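# Three arms stack cartons into flow lane by date

## Task

Place every carton in the flow lane, ordered by date, so the carton with the earliest date sits at the lane's front end.

## Robot and tools

SETUP. Three identical i2rt Big YAM arms, arm1, arm2 and arm3, each have six revolute joints, a two-finger gripper and a wrist camera. Foot poses in the scene frame (metres, quaternion w,x,y,z): arm1 x=-1.399 y=-0.834 z=+0.768 quat (+0.518, +0.002, +0.002, -0.855); arm2 x=-0.549 y=-0.349 z=+0.753 quat (+0.266, -0.006, +0.004, +0.964); arm3 x=+0.555 y=+0.297 z=+0.850 quat (+0.406, +0.001, +0.000, -0.914). Each foot faces its own +x. The work surfaces under the arms are at z=+0.720. A hand reaches roughly 1.0 m from the joint1 axis. Cameras: arm1_cam_wrist, arm2_cam_wrist, arm3_cam_wrist (carried on the hands), and cam_a and cam_b (fixed in the room); all images are 896x504. Their calibration is approximate: room cameras may have shifted a few mm and up to about 2 degrees, and a wrist camera's pose is derived from its arm's joint readings, so errors add up.

FRAMES. One shared scene frame: origin on the floor, +z up, metres. "hand" is the point between the finger pads, about 1 cm behind the fingertips. The fingers extend along the hand's +z axis and open and close along its y axis. hand_target is the hand pose matching the joint targets currently held; under load the real hand may stop short of it, and the printed hand position grows less accurate at long reach.

move. Arguments arm1, arm2, arm3 (one object per arm; an arm left out keeps whatever it was last told) plus cameras. Each arm object may contain:
- joints: a dict of absolute joint targets by name. Ranges: joint1_rad -2.879 to 2.879 (rotation about the foot, positive counter-clockwise seen from above, 0 = along the foot's facing); joint2_rad 0 to 3.141 (shoulder; 0 upper arm pointing back, positive lifts it up and forward); joint3_rad 0 to 3.019 (elbow; 0 folded, positive opens); joint4_rad -1.692 to 1.57 (hand pitch, positive tips fingers up); joint5_rad -1.57 to 1.57 (sideways swing, positive to the arm's right); joint6_rad -2.094 to 2.094 (roll, positive clockwise viewed from behind); gripper_m 0 to 0.093 (fingertip gap in metres). Done tolerances are ±0.045, ±0.14, ±0.09, ±0.055, ±0.03, ±0.035 rad and ±0.003 m.
- target: seven numbers [x, y, z, qw, qx, qy, qz], an absolute hand pose in the scene frame, in the same form the "hand" line prints. The hand travels a straight line from hand_target to it. When target is given, joints may only contain gripper_m.
- speed: top path speed in m/s, 0.002 to 0.5, default 0.25; rotation is capped at twice this in rad/s. Only allowed with target.
cameras: list of camera names or "all"; omitted or null gives all, [] gives none. Unknown keys make a call invalid; values out of range make it refused. A refused call (or a stop interrupting one) cancels the later move, wait and finished_scene calls of the same reply; an invalid one does not.

MOTION BEHAVIOUR. All motions in one action start together. All hand paths in one action finish together, paced by the slowest. Paths last 0.5 to 10 s; an action is at most 15 s. Each control step clips the commanded pose to 100 mm and 20 degrees from the measured hand, then solves damped IK, favouring position. Expect ends a centimetre or more off, lag, drift off the line and overspeed near full stretch. Joint moves can sweep the hand on wide curves. Nothing avoids obstacles or other arms. The arms keep pushing on contact and do not wait for one another.

RESULTS. Each arm's state lists joint_positions, hand, hand_target, Joint velocities (rad/s, gripper in m/s; "within noise" means at rest), joint torques (N m, own weight included; joints 3 and 4 wrap at ±28 N m), joint_status and hand_status. The "move" line gives, per arm sent a motion, "done" or its worst status, e.g. time_out. "off_target": stopped short and may still push. "time_out": joints not finished; each then holds a target near where it stood and keeps pushing; on_its_own lists these ("held at" is a target, not a reading). To relieve pushing, command a joint to its reported position. "joint command not followed"/"pose unreachable": a self/inter-arm collision check withheld the arm (the gripper still acts); those joints may read "not_followed" and the arm may keep trying them. Arms listed "as last shown" were not commanded; their lines repeat earlier values. The "pictures" line orders the images, which may be slightly older than the state. MOTOR HOT appears at 85 °C; at 100 °C an OVER-TEMPERATURE FAULT drops that arm for 30 to 60 s or more, and its keys read "limit_stop_at_motor_heat" (resend targets afterwards).

GRIPPER. Force about 50 to 64 N per pad. Gripping a hard part, the reading is up to about 0.005 m under its width (some read up to 0.002 m over). Closed on nothing reads 0.000 to 0.003. In air readings exceed the true gap by up to about 0.003 m. Around 0.005 m below the first-contact reading, the grip reaches full force; soft parts get crushed more with smaller targets. Release by commanding well above the reading.

OTHER TOOLS. wait: seconds 0 to 10, optional cameras; robots keep their commands. zoom_image: camera (one of the five) and region [x0, y0, x1, y1] in image pixels from the top-left, at most 504 by 504, from the latest full image of a camera included in the newest results. read_manual: section "licences" only, no motion. finished_scene: scene = current scene number; irreversible, and the goal must hold without the robots.

AVOID. Objects pushed out of the work area or onto the floor fail the task. Hard presses between robots (including a gripper closing on another arm's fingers) fail and end the scene; hard hits may too. Avoid drops, releasing moving parts, slams, very hard pushes and long stretched or blocked holds that overheat motors. Loose objects can get nudged occasionally by outside pushes.

Each tool is called after "Request:" as name(argument=value, ...), one argument or row to a line, values as JSON.

## Session

Request:
move(
  cameras=["all"],
)

Scene clock: 0.00 s.
Joint torques (N m): no reading
Heat: arm1: hottest joint1_rad 39 °C; arm2: hottest joint2_rad 40 °C; arm3: hottest joint1_rad 35 °C.
Joint velocities: within noise
arm1.joint_positions: joint1_rad=+0.194 joint2_rad=+0.304 joint3_rad=+1.546 joint4_rad=-1.590 joint5_rad=-0.074 joint6_rad=+0.225 gripper_m=+0.09396
arm1.joint_status: not commanded
arm1.hand: x=-1.3980 y=-0.8742 z=+1.3539 quat_wxyz=(-0.413, -0.697, -0.432, +0.395) (m; scene frame)
arm1.hand_target: x=-1.3971 y=-0.8712 z=+1.3606 quat_wxyz=(-0.419, -0.692, -0.430, +0.401) (m; scene frame)
arm1.hand_status: not commanded
arm2.joint_positions: joint1_rad=+0.324 joint2_rad=+0.267 joint3_rad=+1.656 joint4_rad=-1.577 joint5_rad=-0.025 joint6_rad=+0.557 gripper_m=+0.09396
arm2.joint_status: not commanded
arm2.hand: x=-0.5408 y=-0.3488 z=+1.3788 quat_wxyz=(+0.121, +0.719, -0.287, -0.622) (m; scene frame)
arm2.hand_target: x=-0.5353 y=-0.3500 z=+1.3818 quat_wxyz=(+0.122, +0.714, -0.285, -0.628) (m; scene frame)
arm2.hand_status: not commanded
arm3.joint_positions: joint1_rad=+0.466 joint2_rad=+0.542 joint3_rad=+1.486 joint4_rad=-1.413 joint5_rad=-0.179 joint6_rad=-0.503 gripper_m=+0.09396
arm3.joint_status: not commanded
arm3.hand: x=+0.5364 y=+0.1220 z=+1.4334 quat_wxyz=(-0.274, -0.490, -0.695, +0.450) (m; scene frame)
arm3.hand_target: x=+0.5374 y=+0.1259 z=+1.4420 quat_wxyz=(-0.277, -0.485, -0.691, +0.459) (m; scene frame)
arm3.hand_status: not commanded
pictures: arm1_cam_wrist, arm2_cam_wrist, arm3_cam_wrist, cam_a, cam_b

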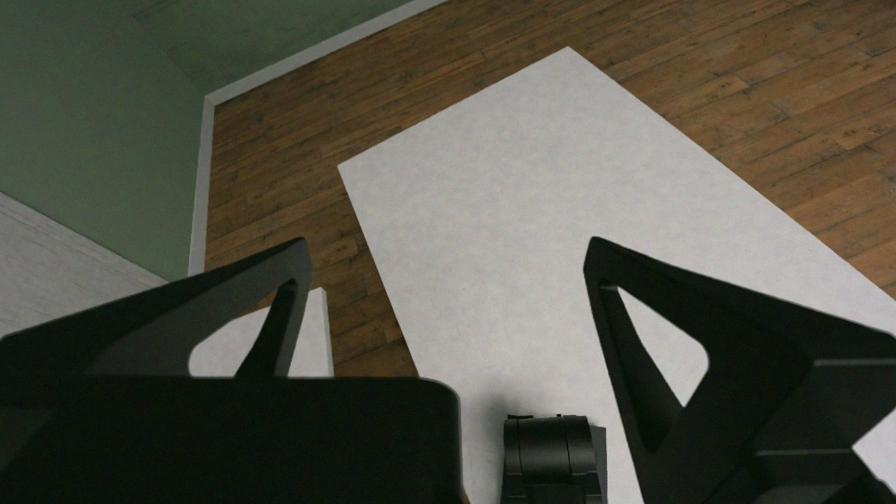

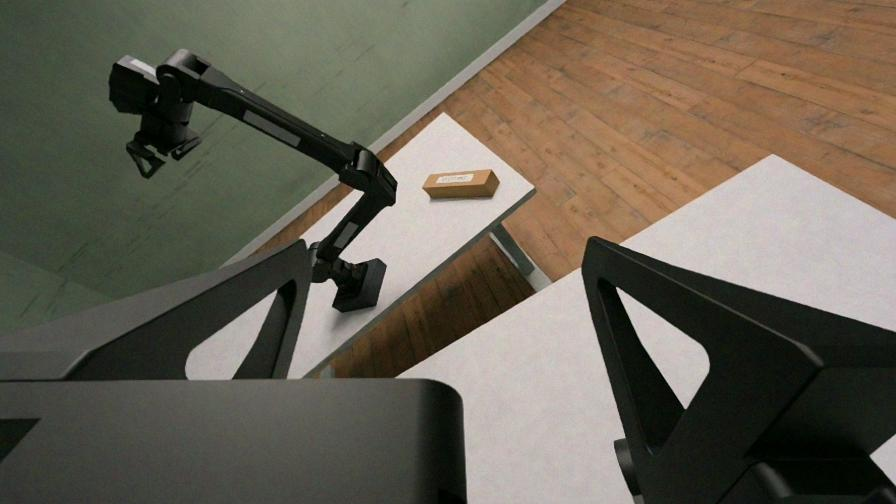

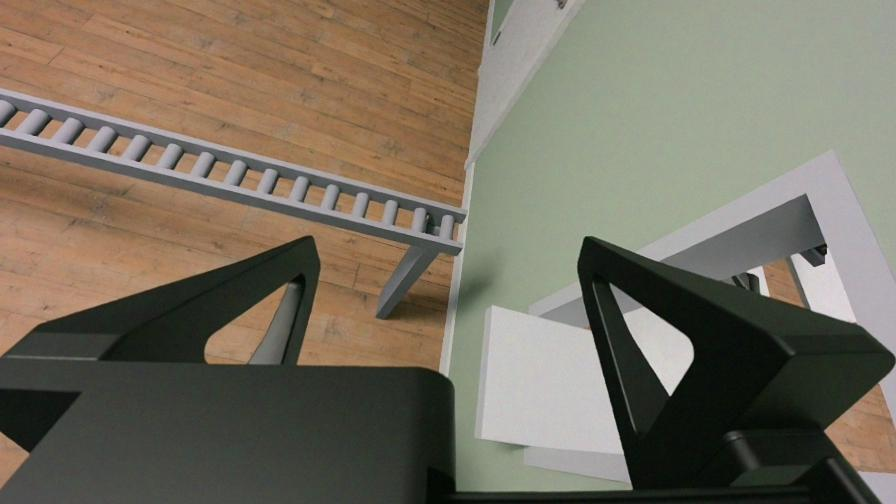

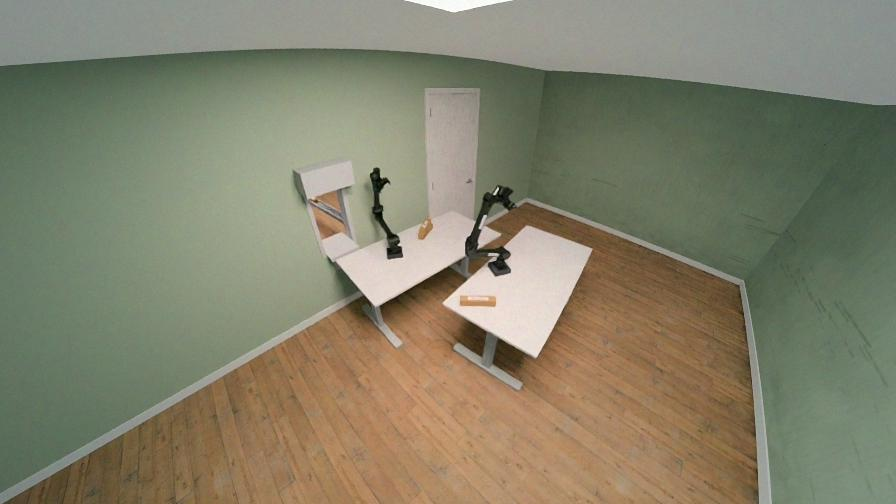

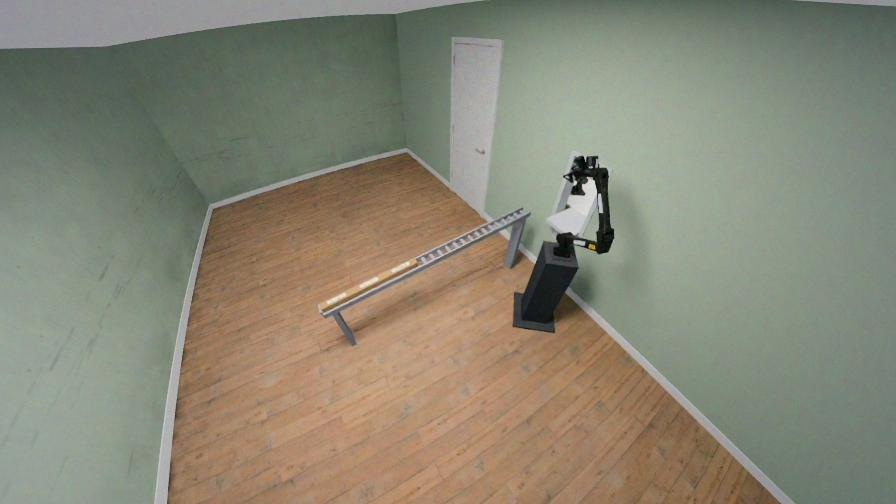

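Request:
zoom_image(
  camera="cam_b",
  region=[300, 140, 620, 360],
)

Request:
zoom_image(
  camera="cam_a",
  region=[270, 140, 610, 400],
)

Request:
zoom_image(
  camera="arm2_cam_wrist",
  region=[400, 140, 560, 230],
)

Scaled by 1.575 from the camera's 896x504 image, which has a finer 1280x720 frame.

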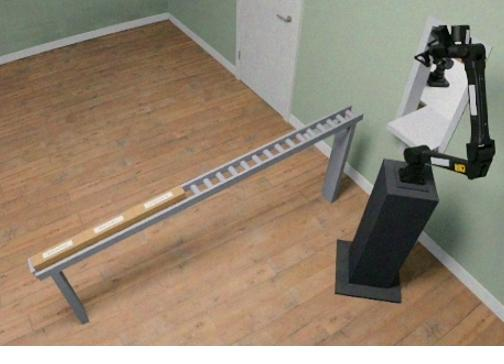

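Scaled by 1.482 from the camera's 896x504 image, which has a finer 1280x720 frame.

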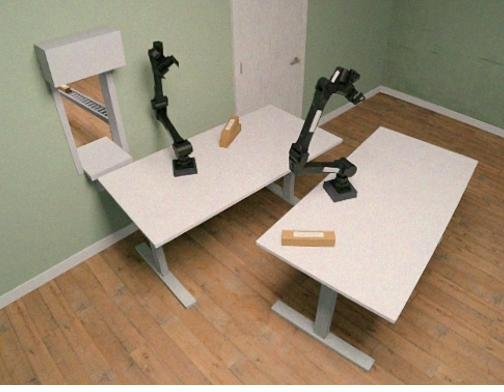

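Scaled by 3.150 from the camera's 896x504 image, which has a finer 1280x720 frame.

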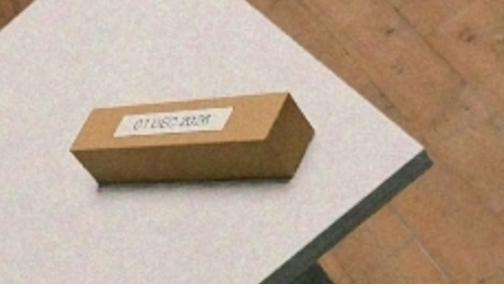

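Request:
zoom_image(
  camera="cam_b",
  region=[310, 250, 430, 330],
)

Request:
zoom_image(
  camera="cam_a",
  region=[400, 200, 460, 250],
)

Request:
zoom_image(
  camera="arm3_cam_wrist",
  region=[0, 60, 480, 330],
)

Request:
zoom_image(
  camera="cam_a",
  region=[280, 150, 380, 270],
)

Request:
zoom_image(
  camera="cam_b",
  region=[500, 140, 640, 280],
)

Scaled by 4.200 from the camera's 896x504 image, which has a finer 1280x720 frame.

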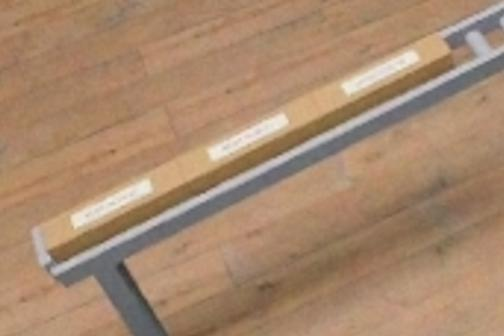

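Scaled by 8.400 from the camera's 896x504 image, which has a finer 1280x720 frame.

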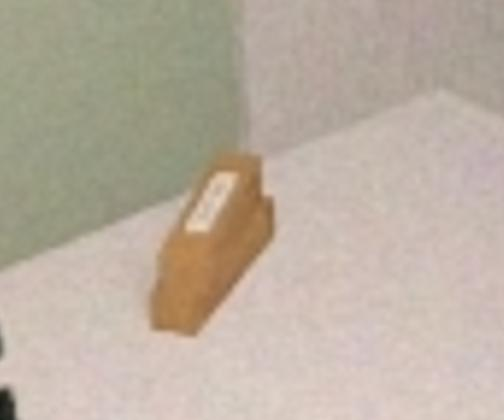

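Scaled by 1.050 from the camera's 896x504 image, which has a finer 1280x720 frame.

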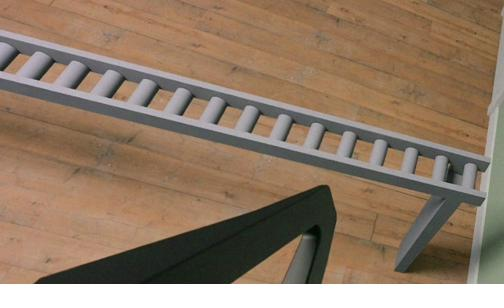

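Scaled by 4.200 from the camera's 896x504 image, which has a finer 1280x720 frame.

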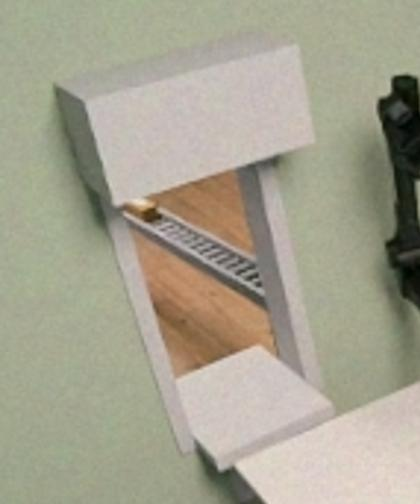

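Scaled by 3.600 from the camera's 896x504 image, which has a finer 1280x720 frame.

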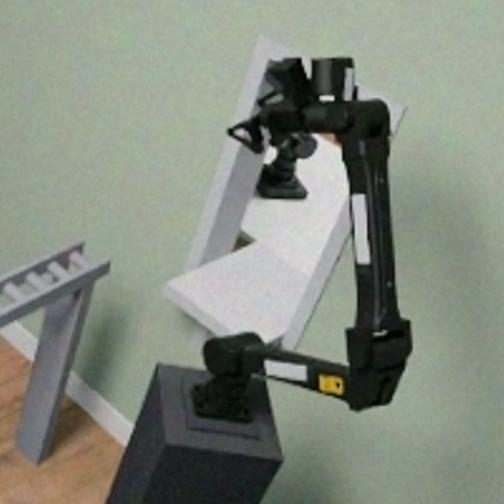

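Request:
move(
  arm2={"joints": {"joint1_rad": 2.155, "joint2_rad": 0.85, "joint3_rad": 1.06, "joint4_rad": -1.11, "joint5_rad": 0.0, "joint6_rad": 0.0}},
  arm3={"joints": {"joint1_rad": 1.894, "joint2_rad": 1.223, "joint3_rad": 0.793, "joint4_rad": 0.43, "joint5_rad": 0.0, "joint6_rad": 0.0}},
  cameras=["arm2_cam_wrist", "arm3_cam_wrist"],
)

Scene clock: 107.20 s.
Joint torques (N m): arm1=[0.79 8.59 5.93 1.8 0.07 0.01] | arm2=[0.56 -2.02 11.32 2.04 0 -0.11] | arm3=[0.85 -12.86 11.73 2.4 0.05 0.15]
Heat: arm1: hottest joint1_rad 39 °C; arm2: hottest joint2_rad 41 °C; arm3: hottest joint3_rad 36 °C.
move: arm2 done; arm3 done
Joint velocities: within noise
arm1: as last shown
arm2.joint_positions: joint1_rad=+2.146 joint2_rad=+0.847 joint3_rad=+1.057 joint4_rad=-1.121 joint5_rad=+0.000 joint6_rad=+0.010 gripper_m=+0.09398
arm2.joint_status: all done
arm2.hand: x=-0.5398 y=-0.6911 z=+1.1013 quat_wxyz=(+0.241, +0.660, +0.675, -0.224) (m; scene frame)
arm2.hand_target: x=-0.5367 y=-0.6940 z=+1.1039 quat_wxyz=(+0.245, +0.652, +0.680, -0.228) (m; scene frame)
arm2.hand_status: not commanded
arm3.joint_positions: joint1_rad=+1.887 joint2_rad=+1.228 joint3_rad=+0.793 joint4_rad=+0.414 joint5_rad=+0.000 joint6_rad=-0.008 gripper_m=+0.09397
arm3.joint_status: all done
arm3.hand: x=+1.0570 y=+0.0731 z=+1.1946 quat_wxyz=(-0.684, -0.146, -0.699, +0.148) (m; scene frame)
arm3.hand_target: x=+1.0577 y=+0.0771 z=+1.2015 quat_wxyz=(-0.693, -0.145, -0.691, +0.144) (m; scene frame)
arm3.hand_status: not commanded
pictures: arm2_cam_wrist, arm3_cam_wrist
camera_calibration:
arm2_cam_wrist: T_world_to_cam=[[-0.999709, -0.0239688, -0.00254898, -0.555368], [-0.0237342, 0.997305, -0.0694164, 0.760815], [0.00420594, -0.0693357, -0.997585, 1.17588], [0, 0, 0, 1]] pos_world=[-0.542095, -0.690546, 1.22443]
arm3_cam_wrist: T_world_to_cam=[[-0.403989, -0.914723, -0.00870172, 0.505141], [-0.556363, 0.253247, -0.791408, 1.51691], [0.726122, -0.314878, -0.611227, 0.108678], [0, 0, 0, 1]] pos_world=[0.969111, 0.11213, 1.27132]

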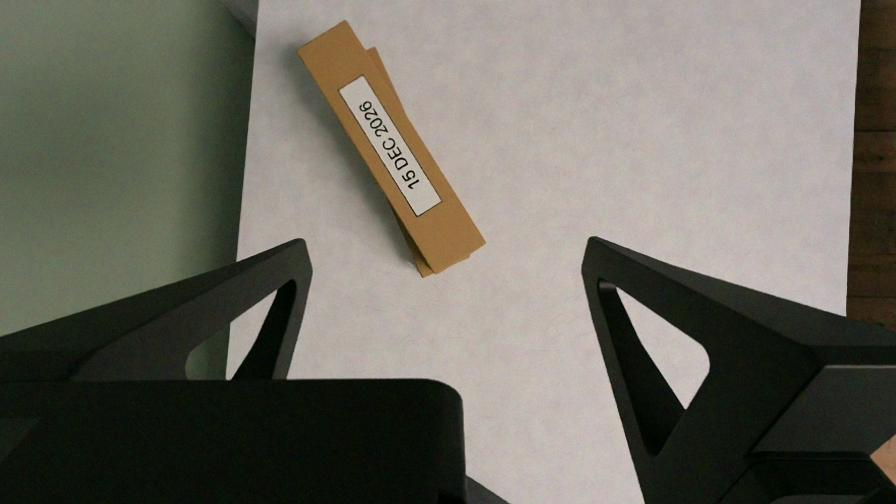

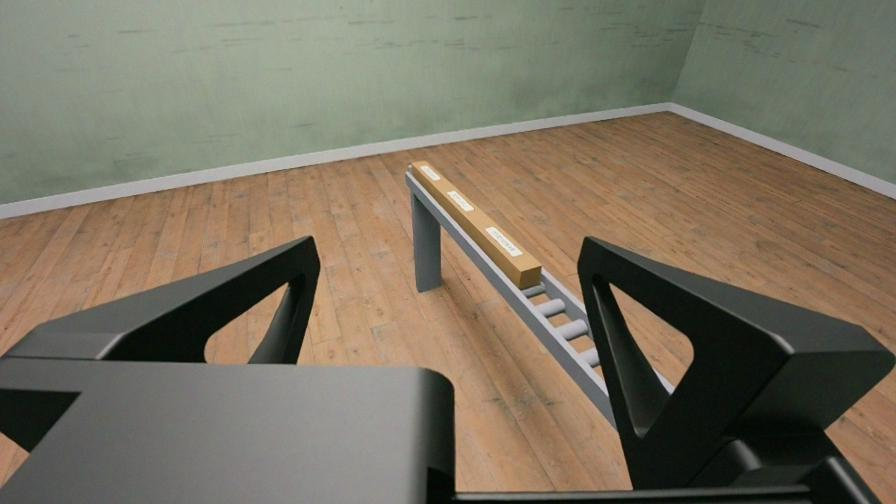

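Request:
zoom_image(
  camera="arm3_cam_wrist",
  region=[390, 150, 560, 300],
)

Request:
zoom_image(
  camera="arm2_cam_wrist",
  region=[280, 0, 520, 290],
)

Scaled by 2.965 from the camera's 896x504 image, which has a finer 1280x720 frame.

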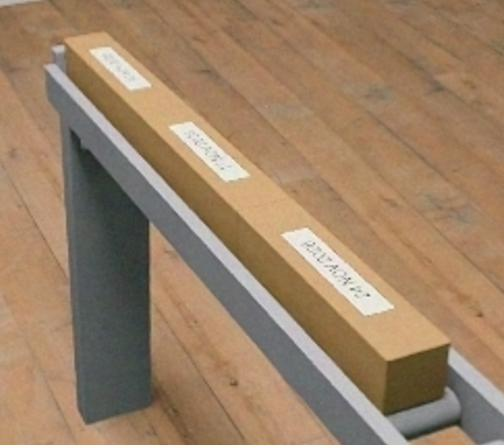

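Scaled by 1.738 from the camera's 896x504 image, which has a finer 1280x720 frame.

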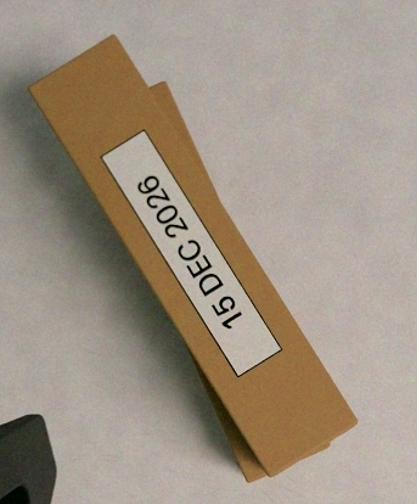

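Request:
move(
  arm1={"joints": {"joint1_rad": -2.365, "joint2_rad": 0.85, "joint3_rad": 1.06, "joint4_rad": -1.11, "joint5_rad": 0.0, "joint6_rad": 0.0}},
  arm2={"target": [-0.48, -0.822, 0.96, 0, 0.4772, 0.8788, 0]},
  arm3={"joints": {"joint1_rad": 0.398, "joint2_rad": 1.248, "joint3_rad": 1.33, "joint4_rad": -0.982, "joint5_rad": 0.0, "joint6_rad": 0.0}},
  cameras=["arm1_cam_wrist", "arm2_cam_wrist", "arm3_cam_wrist"],
)

Scene clock: 141.53 s.
Joint torques (N m): arm1=[-0.56 -5.13 12.16 1.47 0.06 -0.05] | arm2=[0.62 -12.16 14.28 -0.1 0.02 -0.12] | arm3=[-0.32 -13.63 16.39 1.06 0.03 0.13]
Heat: arm1: hottest joint1_rad 39 °C; arm2: hottest joint3_rad 44 °C; arm3: hottest joint3_rad 39 °C.
move: arm1 done; arm2 off_target; arm3 done
Joint velocities: within noise
arm1.joint_positions: joint1_rad=-2.348 joint2_rad=+0.858 joint3_rad=+1.030 joint4_rad=-1.120 joint5_rad=+0.000 joint6_rad=+0.008 gripper_m=+0.09400
arm1.joint_status: all done
arm1.hand: x=-1.5049 y=-0.5070 z=+1.0962 quat_wxyz=(+0.182, -0.767, +0.562, +0.249) (m; scene frame)
arm1.hand_target: x=-1.5005 y=-0.5015 z=+1.1159 quat_wxyz=(+0.199, -0.758, +0.561, +0.265) (m; scene frame)
arm1.hand_status: not commanded
arm2.joint_positions: joint1_rad=+2.252 joint2_rad=+1.598 joint3_rad=+1.399 joint4_rad=-1.418 joint5_rad=+0.006 joint6_rad=-0.413 gripper_m=+0.09398
arm2.joint_status: not commanded
arm2.hand: x=-0.4865 y=-0.8055 z=+0.9449 quat_wxyz=(-0.009, +0.486, +0.874, +0.014) (m; scene frame)
arm2.hand_target: x=-0.4800 y=-0.8210 z=+0.9602 quat_wxyz=(+0.000, +0.477, +0.879, +0.000) (m; scene frame)
arm2.hand_status: off_target (0.023 m and 2.3 deg from the pose sent, 0.202 m and 49.4 deg at the start)
arm3.joint_positions: joint1_rad=+0.404 joint2_rad=+1.250 joint3_rad=+1.285 joint4_rad=-0.973 joint5_rad=+0.001 joint6_rad=-0.007 gripper_m=+0.09398
arm3.joint_status: all done
arm3.hand: x=+0.3929 y=-0.1697 z=+1.1758 quat_wxyz=(-0.180, -0.772, -0.555, +0.253) (m; scene frame)
arm3.hand_target: x=+0.3884 y=-0.1740 z=+1.1994 quat_wxyz=(-0.191, -0.770, -0.546, +0.268) (m; scene frame)
arm3.hand_status: not commanded
pictures: arm1_cam_wrist, arm2_cam_wrist, arm3_cam_wrist
camera_calibration:
arm1_cam_wrist: T_world_to_cam=[[0.947924, 0.317993, -0.0179004, 1.61064], [0.318495, -0.946602, 0.0500542, -0.0577135], [-0.0010276, -0.0531488, -0.998586, 1.18968], [0, 0, 0, 1]] pos_world=[-1.50716, -0.503574, 1.21971]
arm2_cam_wrist: T_world_to_cam=[[-0.847254, -0.531181, -0.00267678, -0.83943], [-0.430187, 0.683192, 0.590074, -0.208617], [-0.311607, 0.501094, -0.807345, 1.13783], [0, 0, 0, 1]] pos_world=[-0.446399, -0.873524, 1.03947]
arm3_cam_wrist: T_world_to_cam=[[-0.943712, 0.330654, -0.00871377, 0.43802], [0.330604, 0.943746, 0.00666855, 0.0242457], [0.0104286, 0.00341238, -0.99994, 1.29523], [0, 0, 0, 1]] pos_world=[0.391841, -0.172135, 1.2988]

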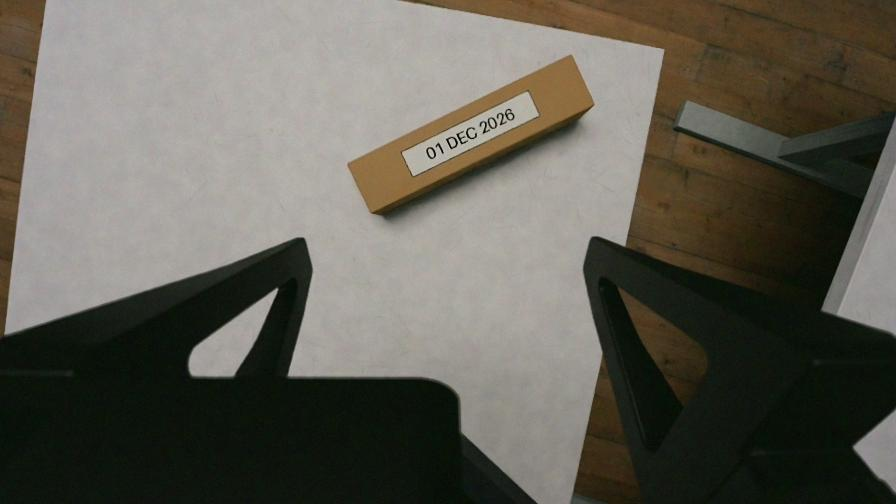

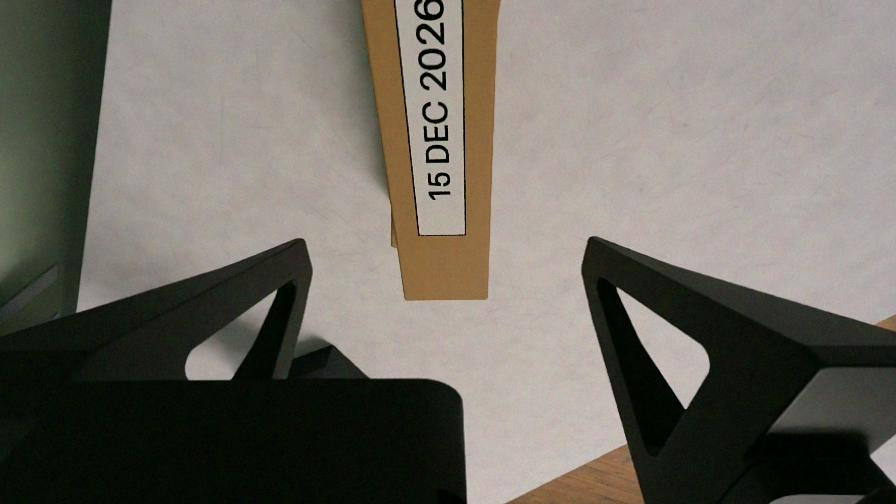

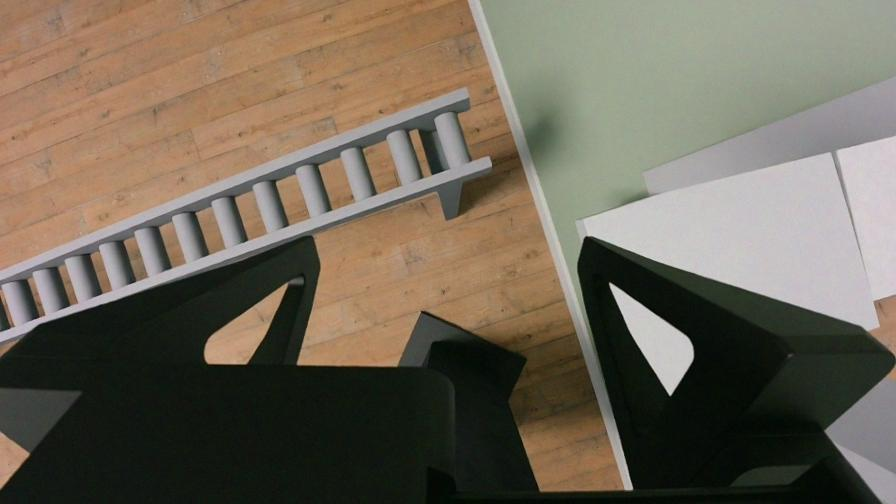

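Request:
move(
  arm1={"target": [-1.526, -0.401, 0.94, 0, -0.3757, 0.9267, 0], "speed": 0.2},
  arm2={"target": [-0.467, -0.844, 0.838, 0, 0.4656, 0.885, 0], "speed": 0.15},
  cameras=["arm1_cam_wrist", "arm2_cam_wrist"],
)

Scene clock: 215.37 s.
Joint torques (N m): arm1=[-0.38 -13.33 12.3 -0.29 0.09 0.18] | arm2=[0.79 -13.22 8.24 0.77 0 -0.12] | arm3=[-0.44 -13.57 16.43 1.03 0.02 0.13]
Heat: arm1: hottest joint3_rad 45 °C; arm2: hottest joint3_rad 56 °C; arm3: hottest joint3_rad 44 °C.
move: arm1 off_target; arm2 off_target
Joint velocities: within noise
arm1.joint_positions: joint1_rad=-2.360 joint2_rad=+1.544 joint3_rad=+1.250 joint4_rad=-1.316 joint5_rad=-0.002 joint6_rad=+1.075 gripper_m=+0.09400
arm1.joint_status: not commanded
arm1.hand: x=-1.5275 y=-0.4186 z=+0.9243 quat_wxyz=(-0.001, -0.387, +0.922, -0.017) (m; scene frame)
arm1.hand_target: x=-1.5258 y=-0.4018 z=+0.9400 quat_wxyz=(+0.000, -0.376, +0.927, +0.000) (m; scene frame)
arm1.hand_status: off_target (0.024 m and 2.4 deg from the pose sent, 0.190 m and 71.9 deg at the start)
arm2.joint_positions: joint1_rad=+2.266 joint2_rad=+1.743 joint3_rad=+1.331 joint4_rad=-1.148 joint5_rad=+0.006 joint6_rad=-0.424 gripper_m=+0.09398
arm2.joint_status: not commanded
arm2.hand: x=-0.4722 y=-0.8484 z=+0.8528 quat_wxyz=(+0.008, +0.476, +0.880, -0.009) (m; scene frame)
arm2.hand_target: x=-0.4672 y=-0.8437 z=+0.8384 quat_wxyz=(+0.000, +0.466, +0.885, +0.000) (m; scene frame)
arm2.hand_status: off_target (0.016 m and 1.9 deg from the pose sent, 0.115 m and 3.3 deg at the start)
arm3: as last shown
pictures: arm1_cam_wrist, arm2_cam_wrist
camera_calibration:
arm1_cam_wrist: T_world_to_cam=[[0.716881, -0.697169, 0.00615215, 0.800818], [-0.539498, -0.549119, 0.638287, -1.64615], [-0.441615, -0.460894, -0.769774, -0.0325132], [0, 0, 0, 1]] pos_world=[-1.47654, -0.36061, 1.02076]
arm2_cam_wrist: T_world_to_cam=[[-0.834124, -0.551171, 0.0211669, -0.881534], [-0.451911, 0.704902, 0.546708, -0.0736153], [-0.31625, 0.446457, -0.837056, 1.06618], [0, 0, 0, 1]] pos_world=[-0.431395, -0.909989, 0.951359]

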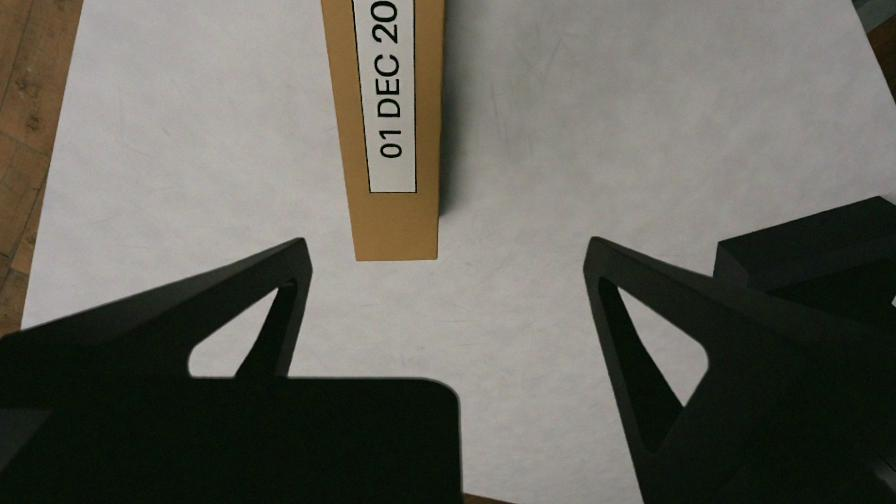

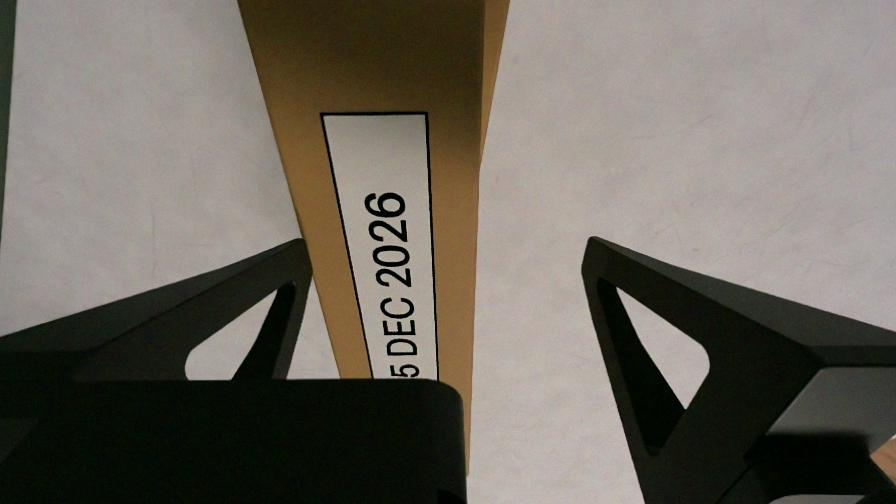

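Request:
move(
  arm2={"target": [-0.469, -0.812, 0.848, 0, 0.4656, 0.885, 0], "speed": 0.15},
  cameras=["arm2_cam_wrist"],
)

Scene clock: 231.90 s.
Joint torques (N m): arm1=[-0.44 -13.39 12.33 -0.27 0.09 0.14] | arm2=[0.79 -13.98 7.92 0.43 0.02 -0.05] | arm3=[-0.5 -13.63 16.39 1.05 0.02 0.12]
Heat: arm1: hottest joint3_rad 47 °C; arm2: hottest joint3_rad 52 °C; arm3: hottest joint3_rad 45 °C.
move: arm2 done
Joint velocities: within noise
arm1, arm3: as last shown
arm1.joint_positions: joint1_rad=-2.360 joint2_rad=+1.544 joint3_rad=+1.250 joint4_rad=-1.316 joint5_rad=-0.002 joint6_rad=+1.076 gripper_m=+0.09400
arm1.hand: x=-1.5275 y=-0.4187 z=+0.9243 quat_wxyz=(-0.001, -0.387, +0.922, -0.017) (m; scene frame)
arm2.joint_positions: joint1_rad=+2.274 joint2_rad=+1.681 joint3_rad=+1.247 joint4_rad=-1.140 joint5_rad=+0.005 joint6_rad=-0.424 gripper_m=+0.09398
arm2.joint_status: not commanded
arm2.hand: x=-0.4732 y=-0.8186 z=+0.8522 quat_wxyz=(+0.004, +0.472, +0.881, -0.003) (m; scene frame)
arm2.hand_target: x=-0.4691 y=-0.8120 z=+0.8480 quat_wxyz=(+0.000, +0.466, +0.885, +0.000) (m; scene frame)
arm2.hand_status: done (0.009 m and 1.0 deg from the pose sent, 0.037 m and 1.9 deg at the start)
pictures: arm2_cam_wrist
camera_calibration:
arm2_cam_wrist: T_world_to_cam=[[-0.829799, -0.557852, 0.0152855, -0.864311], [-0.456277, 0.693968, 0.556973, -0.114509], [-0.321317, 0.455202, -0.83039, 1.05116], [0, 0, 0, 1]] pos_world=[-0.431698, -0.881183, 0.949862]

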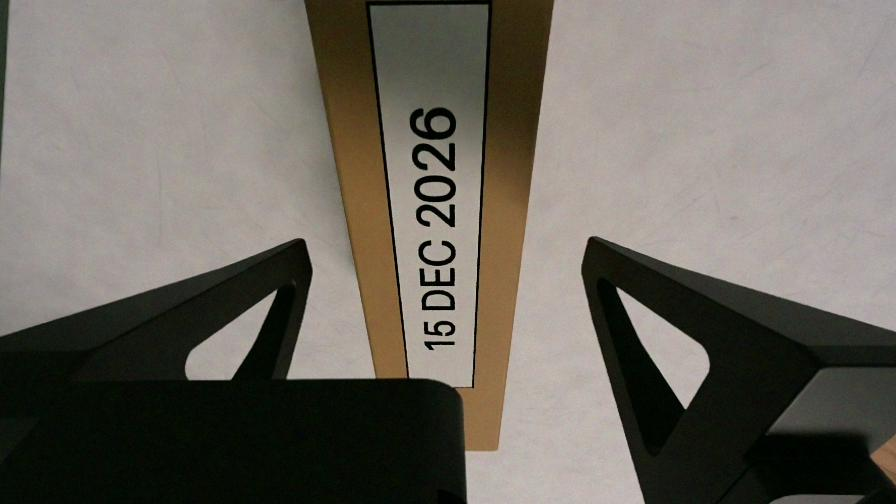

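Request:
move(
  arm1={"target": [-1.553, -0.38, 0.87, 0, -0.3624, 0.932, 0], "speed": 0.15},
  arm2={"target": [-0.4665, -0.8105, 0.812, 0, 0.4656, 0.885, 0], "speed": 0.1},
  cameras=["arm1_cam_wrist", "arm2_cam_wrist"],
)

Scene clock: 242.90 s.
Joint torques (N m): arm1=[2.02 -14.97 9.2 0.44 0.11 0.13] | arm2=[0.67 -12.1 7.95 0.77 0.02 0] | arm3=[-0.26 -13.39 16.39 1.01 0.01 0.12]
Heat: arm1: hottest joint3_rad 48 °C; arm2: hottest joint3_rad 50 °C; arm3: hottest joint3_rad 45 °C.
move: arm1 off_target; arm2 off_target
Joint velocities: within noise
arm1.joint_positions: joint1_rad=-2.350 joint2_rad=+1.677 joint3_rad=+1.250 joint4_rad=-1.174 joint5_rad=-0.003 joint6_rad=+1.146 gripper_m=+0.09400
arm1.joint_status: not commanded
arm1.hand: x=-1.5423 y=-0.3870 z=+0.8657 quat_wxyz=(+0.000, -0.359, +0.933, -0.013) (m; scene frame)
arm1.hand_target: x=-1.5530 y=-0.3803 z=+0.8702 quat_wxyz=(+0.000, -0.362, +0.932, +0.000) (m; scene frame)
arm1.hand_status: off_target (0.013 m and 1.5 deg from the pose sent, 0.071 m and 3.6 deg at the start)
arm2.joint_positions: joint1_rad=+2.279 joint2_rad=+1.700 joint3_rad=+1.191 joint4_rad=-1.055 joint5_rad=+0.005 joint6_rad=-0.424 gripper_m=+0.09398
arm2.joint_status: not commanded
arm2.hand: x=-0.4712 y=-0.8152 z=+0.8244 quat_wxyz=(+0.007, +0.470, +0.883, -0.007) (m; scene frame)
arm2.hand_target: x=-0.4667 y=-0.8102 z=+0.8123 quat_wxyz=(+0.000, +0.466, +0.885, +0.000) (m; scene frame)
arm2.hand_status: off_target (0.014 m and 1.3 deg from the pose sent, 0.042 m and 1.1 deg at the start)
arm3: as last shown
pictures: arm1_cam_wrist, arm2_cam_wrist
camera_calibration:
arm1_cam_wrist: T_world_to_cam=[[0.67335, -0.739322, -0.00165116, 0.757055], [-0.570801, -0.521283, 0.634389, -1.63356], [-0.469879, -0.426223, -0.773012, -0.0968927], [0, 0, 0, 1]] pos_world=[-1.48773, -0.333136, 0.962662]
arm2_cam_wrist: T_world_to_cam=[[-0.827085, -0.56174, 0.0194381, -0.865585], [-0.460559, 0.697123, 0.549458, -0.0937325], [-0.322203, 0.445496, -0.835295, 1.02291], [0, 0, 0, 1]] pos_world=[-0.429497, -0.876594, 0.92276]

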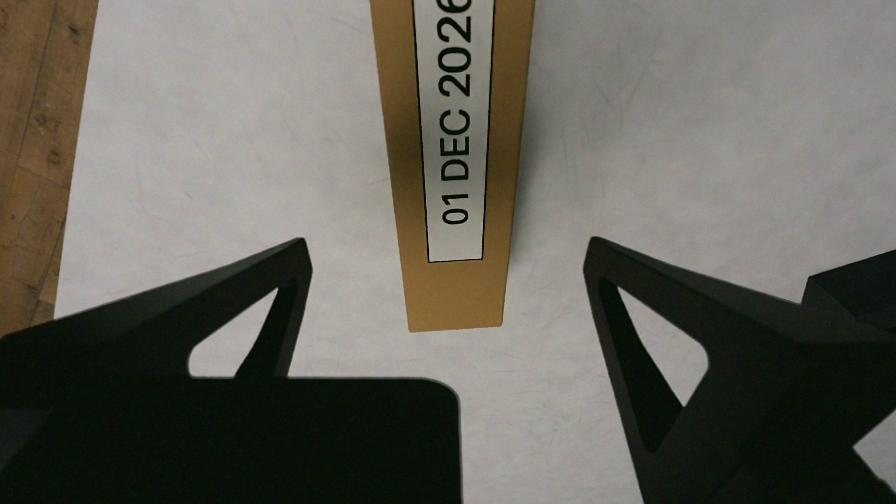

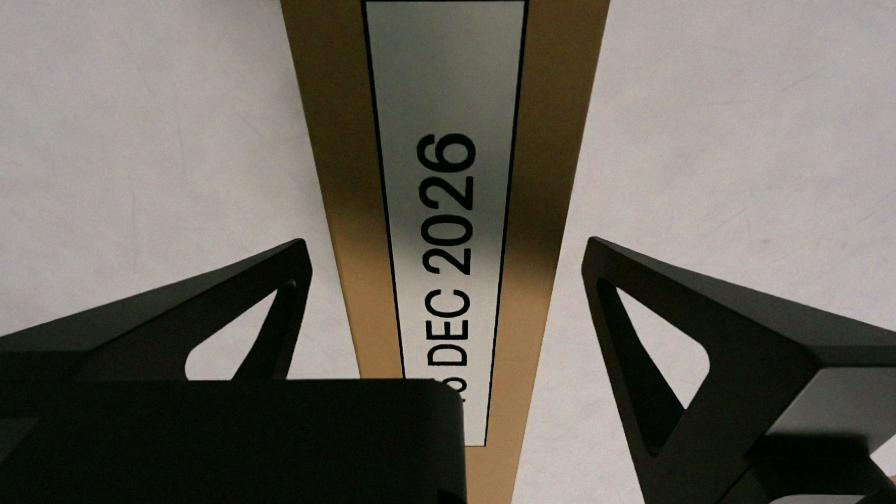

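Request:
move(
  arm1={"target": [-1.559, -0.386, 0.754, 0, -0.3624, 0.932, 0], "speed": 0.12},
  arm2={"joints": {"gripper_m": 0.054}},
  cameras=["arm1_cam_wrist", "arm2_cam_wrist"],
)

Scene clock: 251.27 s.
Joint torques (N m): arm1=[2.02 -16.03 6.84 0.49 0.11 0.13] | arm2=[0.73 -12.1 7.9 0.76 -0.01 0] | arm3=[-0.26 -13.74 16.4 0.99 0.02 0.12]
Heat: arm1: hottest joint3_rad 47 °C; arm2: hottest joint3_rad 49 °C; arm3: hottest joint3_rad 46 °C.
move: arm1 done; arm2 off_target
Joint velocities: within noise
arm1.joint_positions: joint1_rad=-2.334 joint2_rad=+1.829 joint3_rad=+1.124 joint4_rad=-0.880 joint5_rad=-0.003 joint6_rad=+1.163 gripper_m=+0.09400
arm1.joint_status: not commanded
arm1.hand: x=-1.5498 y=-0.3871 z=+0.7555 quat_wxyz=(+0.000, -0.359, +0.933, -0.005) (m; scene frame)
arm1.hand_target: x=-1.5590 y=-0.3861 z=+0.7541 quat_wxyz=(+0.000, -0.362, +0.932, +0.000) (m; scene frame)
arm1.hand_status: done (0.009 m and 0.7 deg from the pose sent, 0.113 m and 1.5 deg at the start)
arm2.joint_positions: joint1_rad=+2.279 joint2_rad=+1.700 joint3_rad=+1.191 joint4_rad=-1.054 joint5_rad=+0.006 joint6_rad=-0.424 gripper_m=+0.06065
arm2.joint_status: gripper_m off_target (ended at +0.06068, target +0.05400)
arm2.hand: x=-0.4713 y=-0.8153 z=+0.8244 quat_wxyz=(+0.007, +0.470, +0.883, -0.008) (m; scene frame)
arm2.hand_target: x=-0.4668 y=-0.8103 z=+0.8123 quat_wxyz=(+0.000, +0.466, +0.885, +0.000) (m; scene frame)
arm2.hand_status: not commanded
arm3: as last shown
pictures: arm1_cam_wrist, arm2_cam_wrist
camera_calibration:
arm1_cam_wrist: T_world_to_cam=[[0.672518, -0.739913, -0.0157176, 0.770961], [-0.568501, -0.530084, 0.629141, -1.56383], [-0.473841, -0.414173, -0.777132, -0.184031], [0, 0, 0, 1]] pos_world=[-1.49473, -0.334738, 0.852972]
arm2_cam_wrist: T_world_to_cam=[[-0.827101, -0.561689, 0.0202467, -0.866433], [-0.460171, 0.697416, 0.549412, -0.0932425], [-0.322719, 0.445102, -0.835306, 1.02237], [0, 0, 0, 1]] pos_world=[-0.429597, -0.876695, 0.92276]

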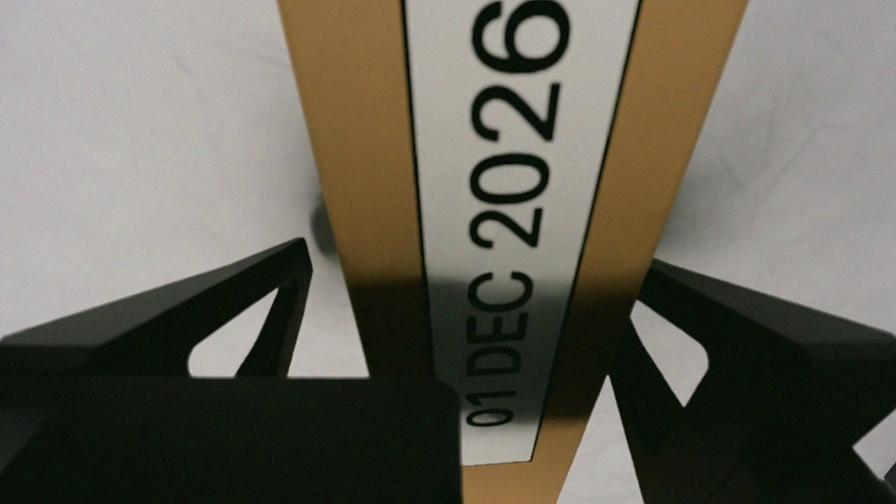

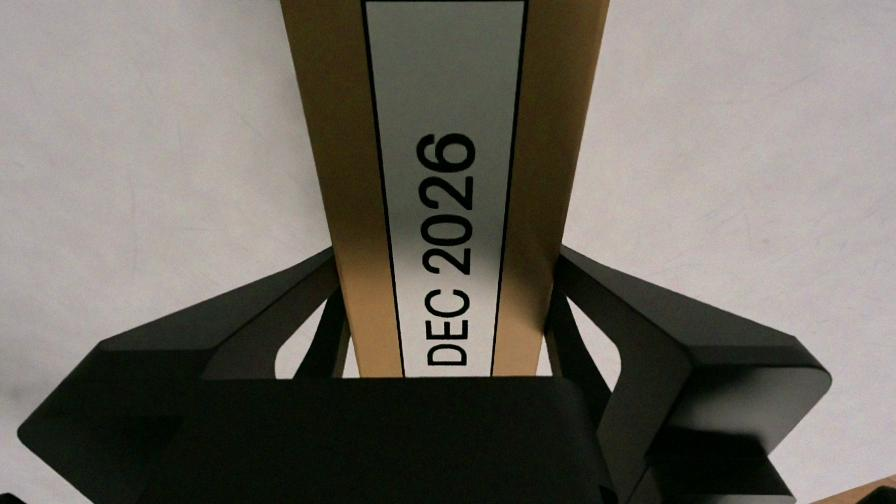

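Request:
move(
  arm1={"joints": {"gripper_m": 0.054}},
  arm2={"target": [-0.467, -0.81, 0.95, 0, 0.4656, 0.885, 0], "speed": 0.15},
  cameras=["arm1_cam_wrist", "arm2_cam_wrist", "cam_a"],
)

Scene clock: 258.53 s.
Joint torques (N m): arm1=[2.08 -15.79 6.94 0.46 0.12 0.11] | arm2=[0.79 -12.63 15.1 -0.36 -0.06 0.01] | arm3=[-0.32 -13.63 16.39 0.95 0.01 0.12]
Heat: arm1: hottest joint3_rad 45 °C; arm2: hottest joint3_rad 49 °C; arm3: hottest joint3_rad 46 °C.
move: arm1 off_target; arm2 off_target
Joint velocities: within noise
arm1.joint_positions: joint1_rad=-2.334 joint2_rad=+1.829 joint3_rad=+1.122 joint4_rad=-0.879 joint5_rad=-0.003 joint6_rad=+1.165 gripper_m=+0.06040
arm1.joint_status: gripper_m off_target (ended at +0.06043, target +0.05400)
arm1.hand: x=-1.5496 y=-0.3877 z=+0.7551 quat_wxyz=(+0.000, -0.358, +0.934, -0.005) (m; scene frame)
arm1.hand_target: x=-1.5589 y=-0.3862 z=+0.7540 quat_wxyz=(+0.000, -0.363, +0.932, +0.000) (m; scene frame)
arm1.hand_status: not commanded
arm2.joint_positions: joint1_rad=+2.280 joint2_rad=+1.592 joint3_rad=+1.333 joint4_rad=-1.386 joint5_rad=+0.006 joint6_rad=-0.424 gripper_m=+0.06065
arm2.joint_status: not commanded
arm2.hand: x=-0.4759 y=-0.7896 z=+0.9233 quat_wxyz=(-0.019, +0.469, +0.883, +0.025) (m; scene frame)
arm2.hand_target: x=-0.4673 y=-0.8082 z=+0.9501 quat_wxyz=(+0.001, +0.466, +0.885, +0.000) (m; scene frame)
arm2.hand_status: off_target (0.035 m and 3.6 deg from the pose sent, 0.126 m and 1.3 deg at the start)
arm3: as last shown
pictures: arm1_cam_wrist, arm2_cam_wrist, cam_a
camera_calibration:
arm1_cam_wrist: T_world_to_cam=[[0.671054, -0.741263, -0.0146982, 0.766798], [-0.569796, -0.528308, 0.629463, -1.56528], [-0.474363, -0.414028, -0.776892, -0.185461], [0, 0, 0, 1]] pos_world=[-1.49443, -0.335335, 0.852471]
arm2_cam_wrist: T_world_to_cam=[[-0.826083, -0.563384, -0.0136038, -0.827375], [-0.453052, 0.64956, 0.610587, -0.258471], [-0.335159, 0.510559, -0.791833, 1.0976], [0, 0, 0, 1]] pos_world=[-0.432709, -0.858629, 1.01568]

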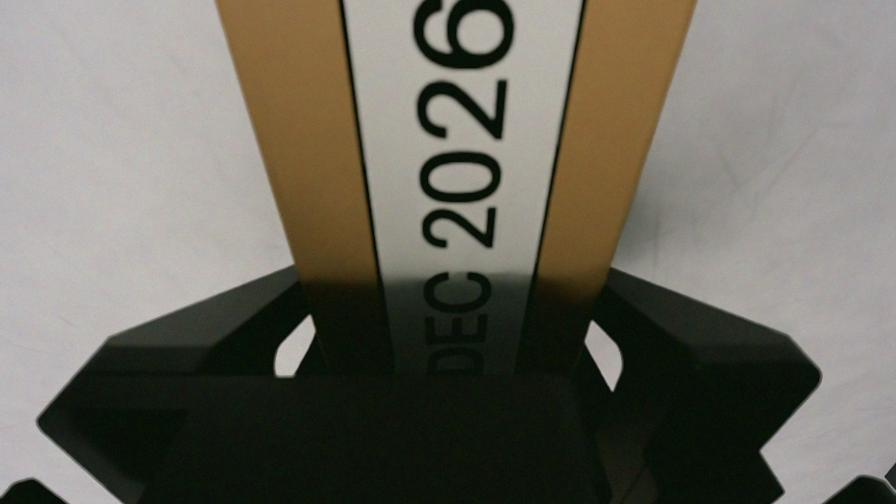

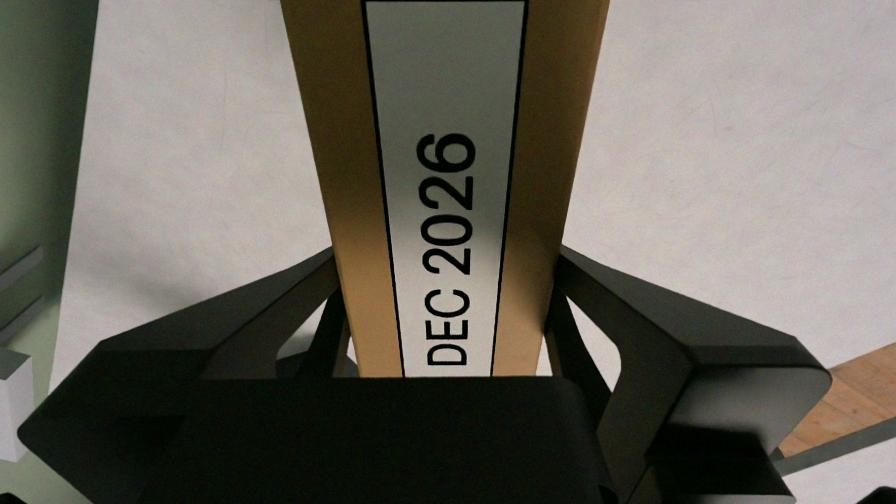

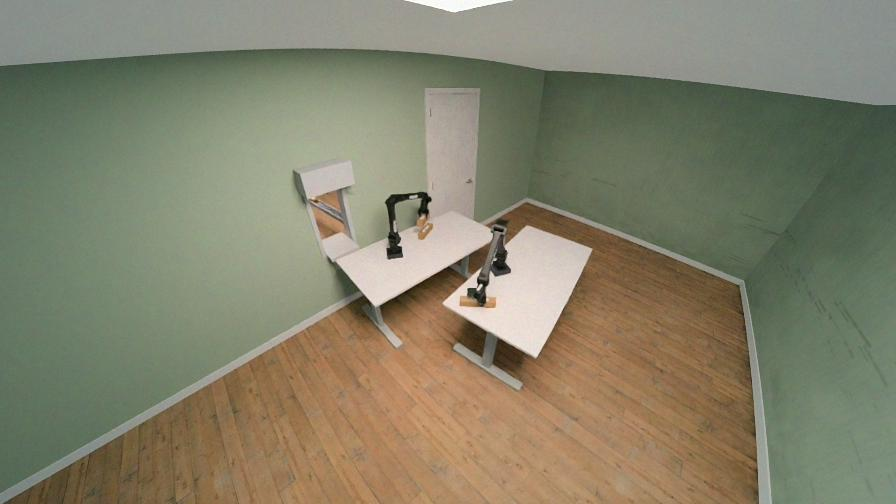

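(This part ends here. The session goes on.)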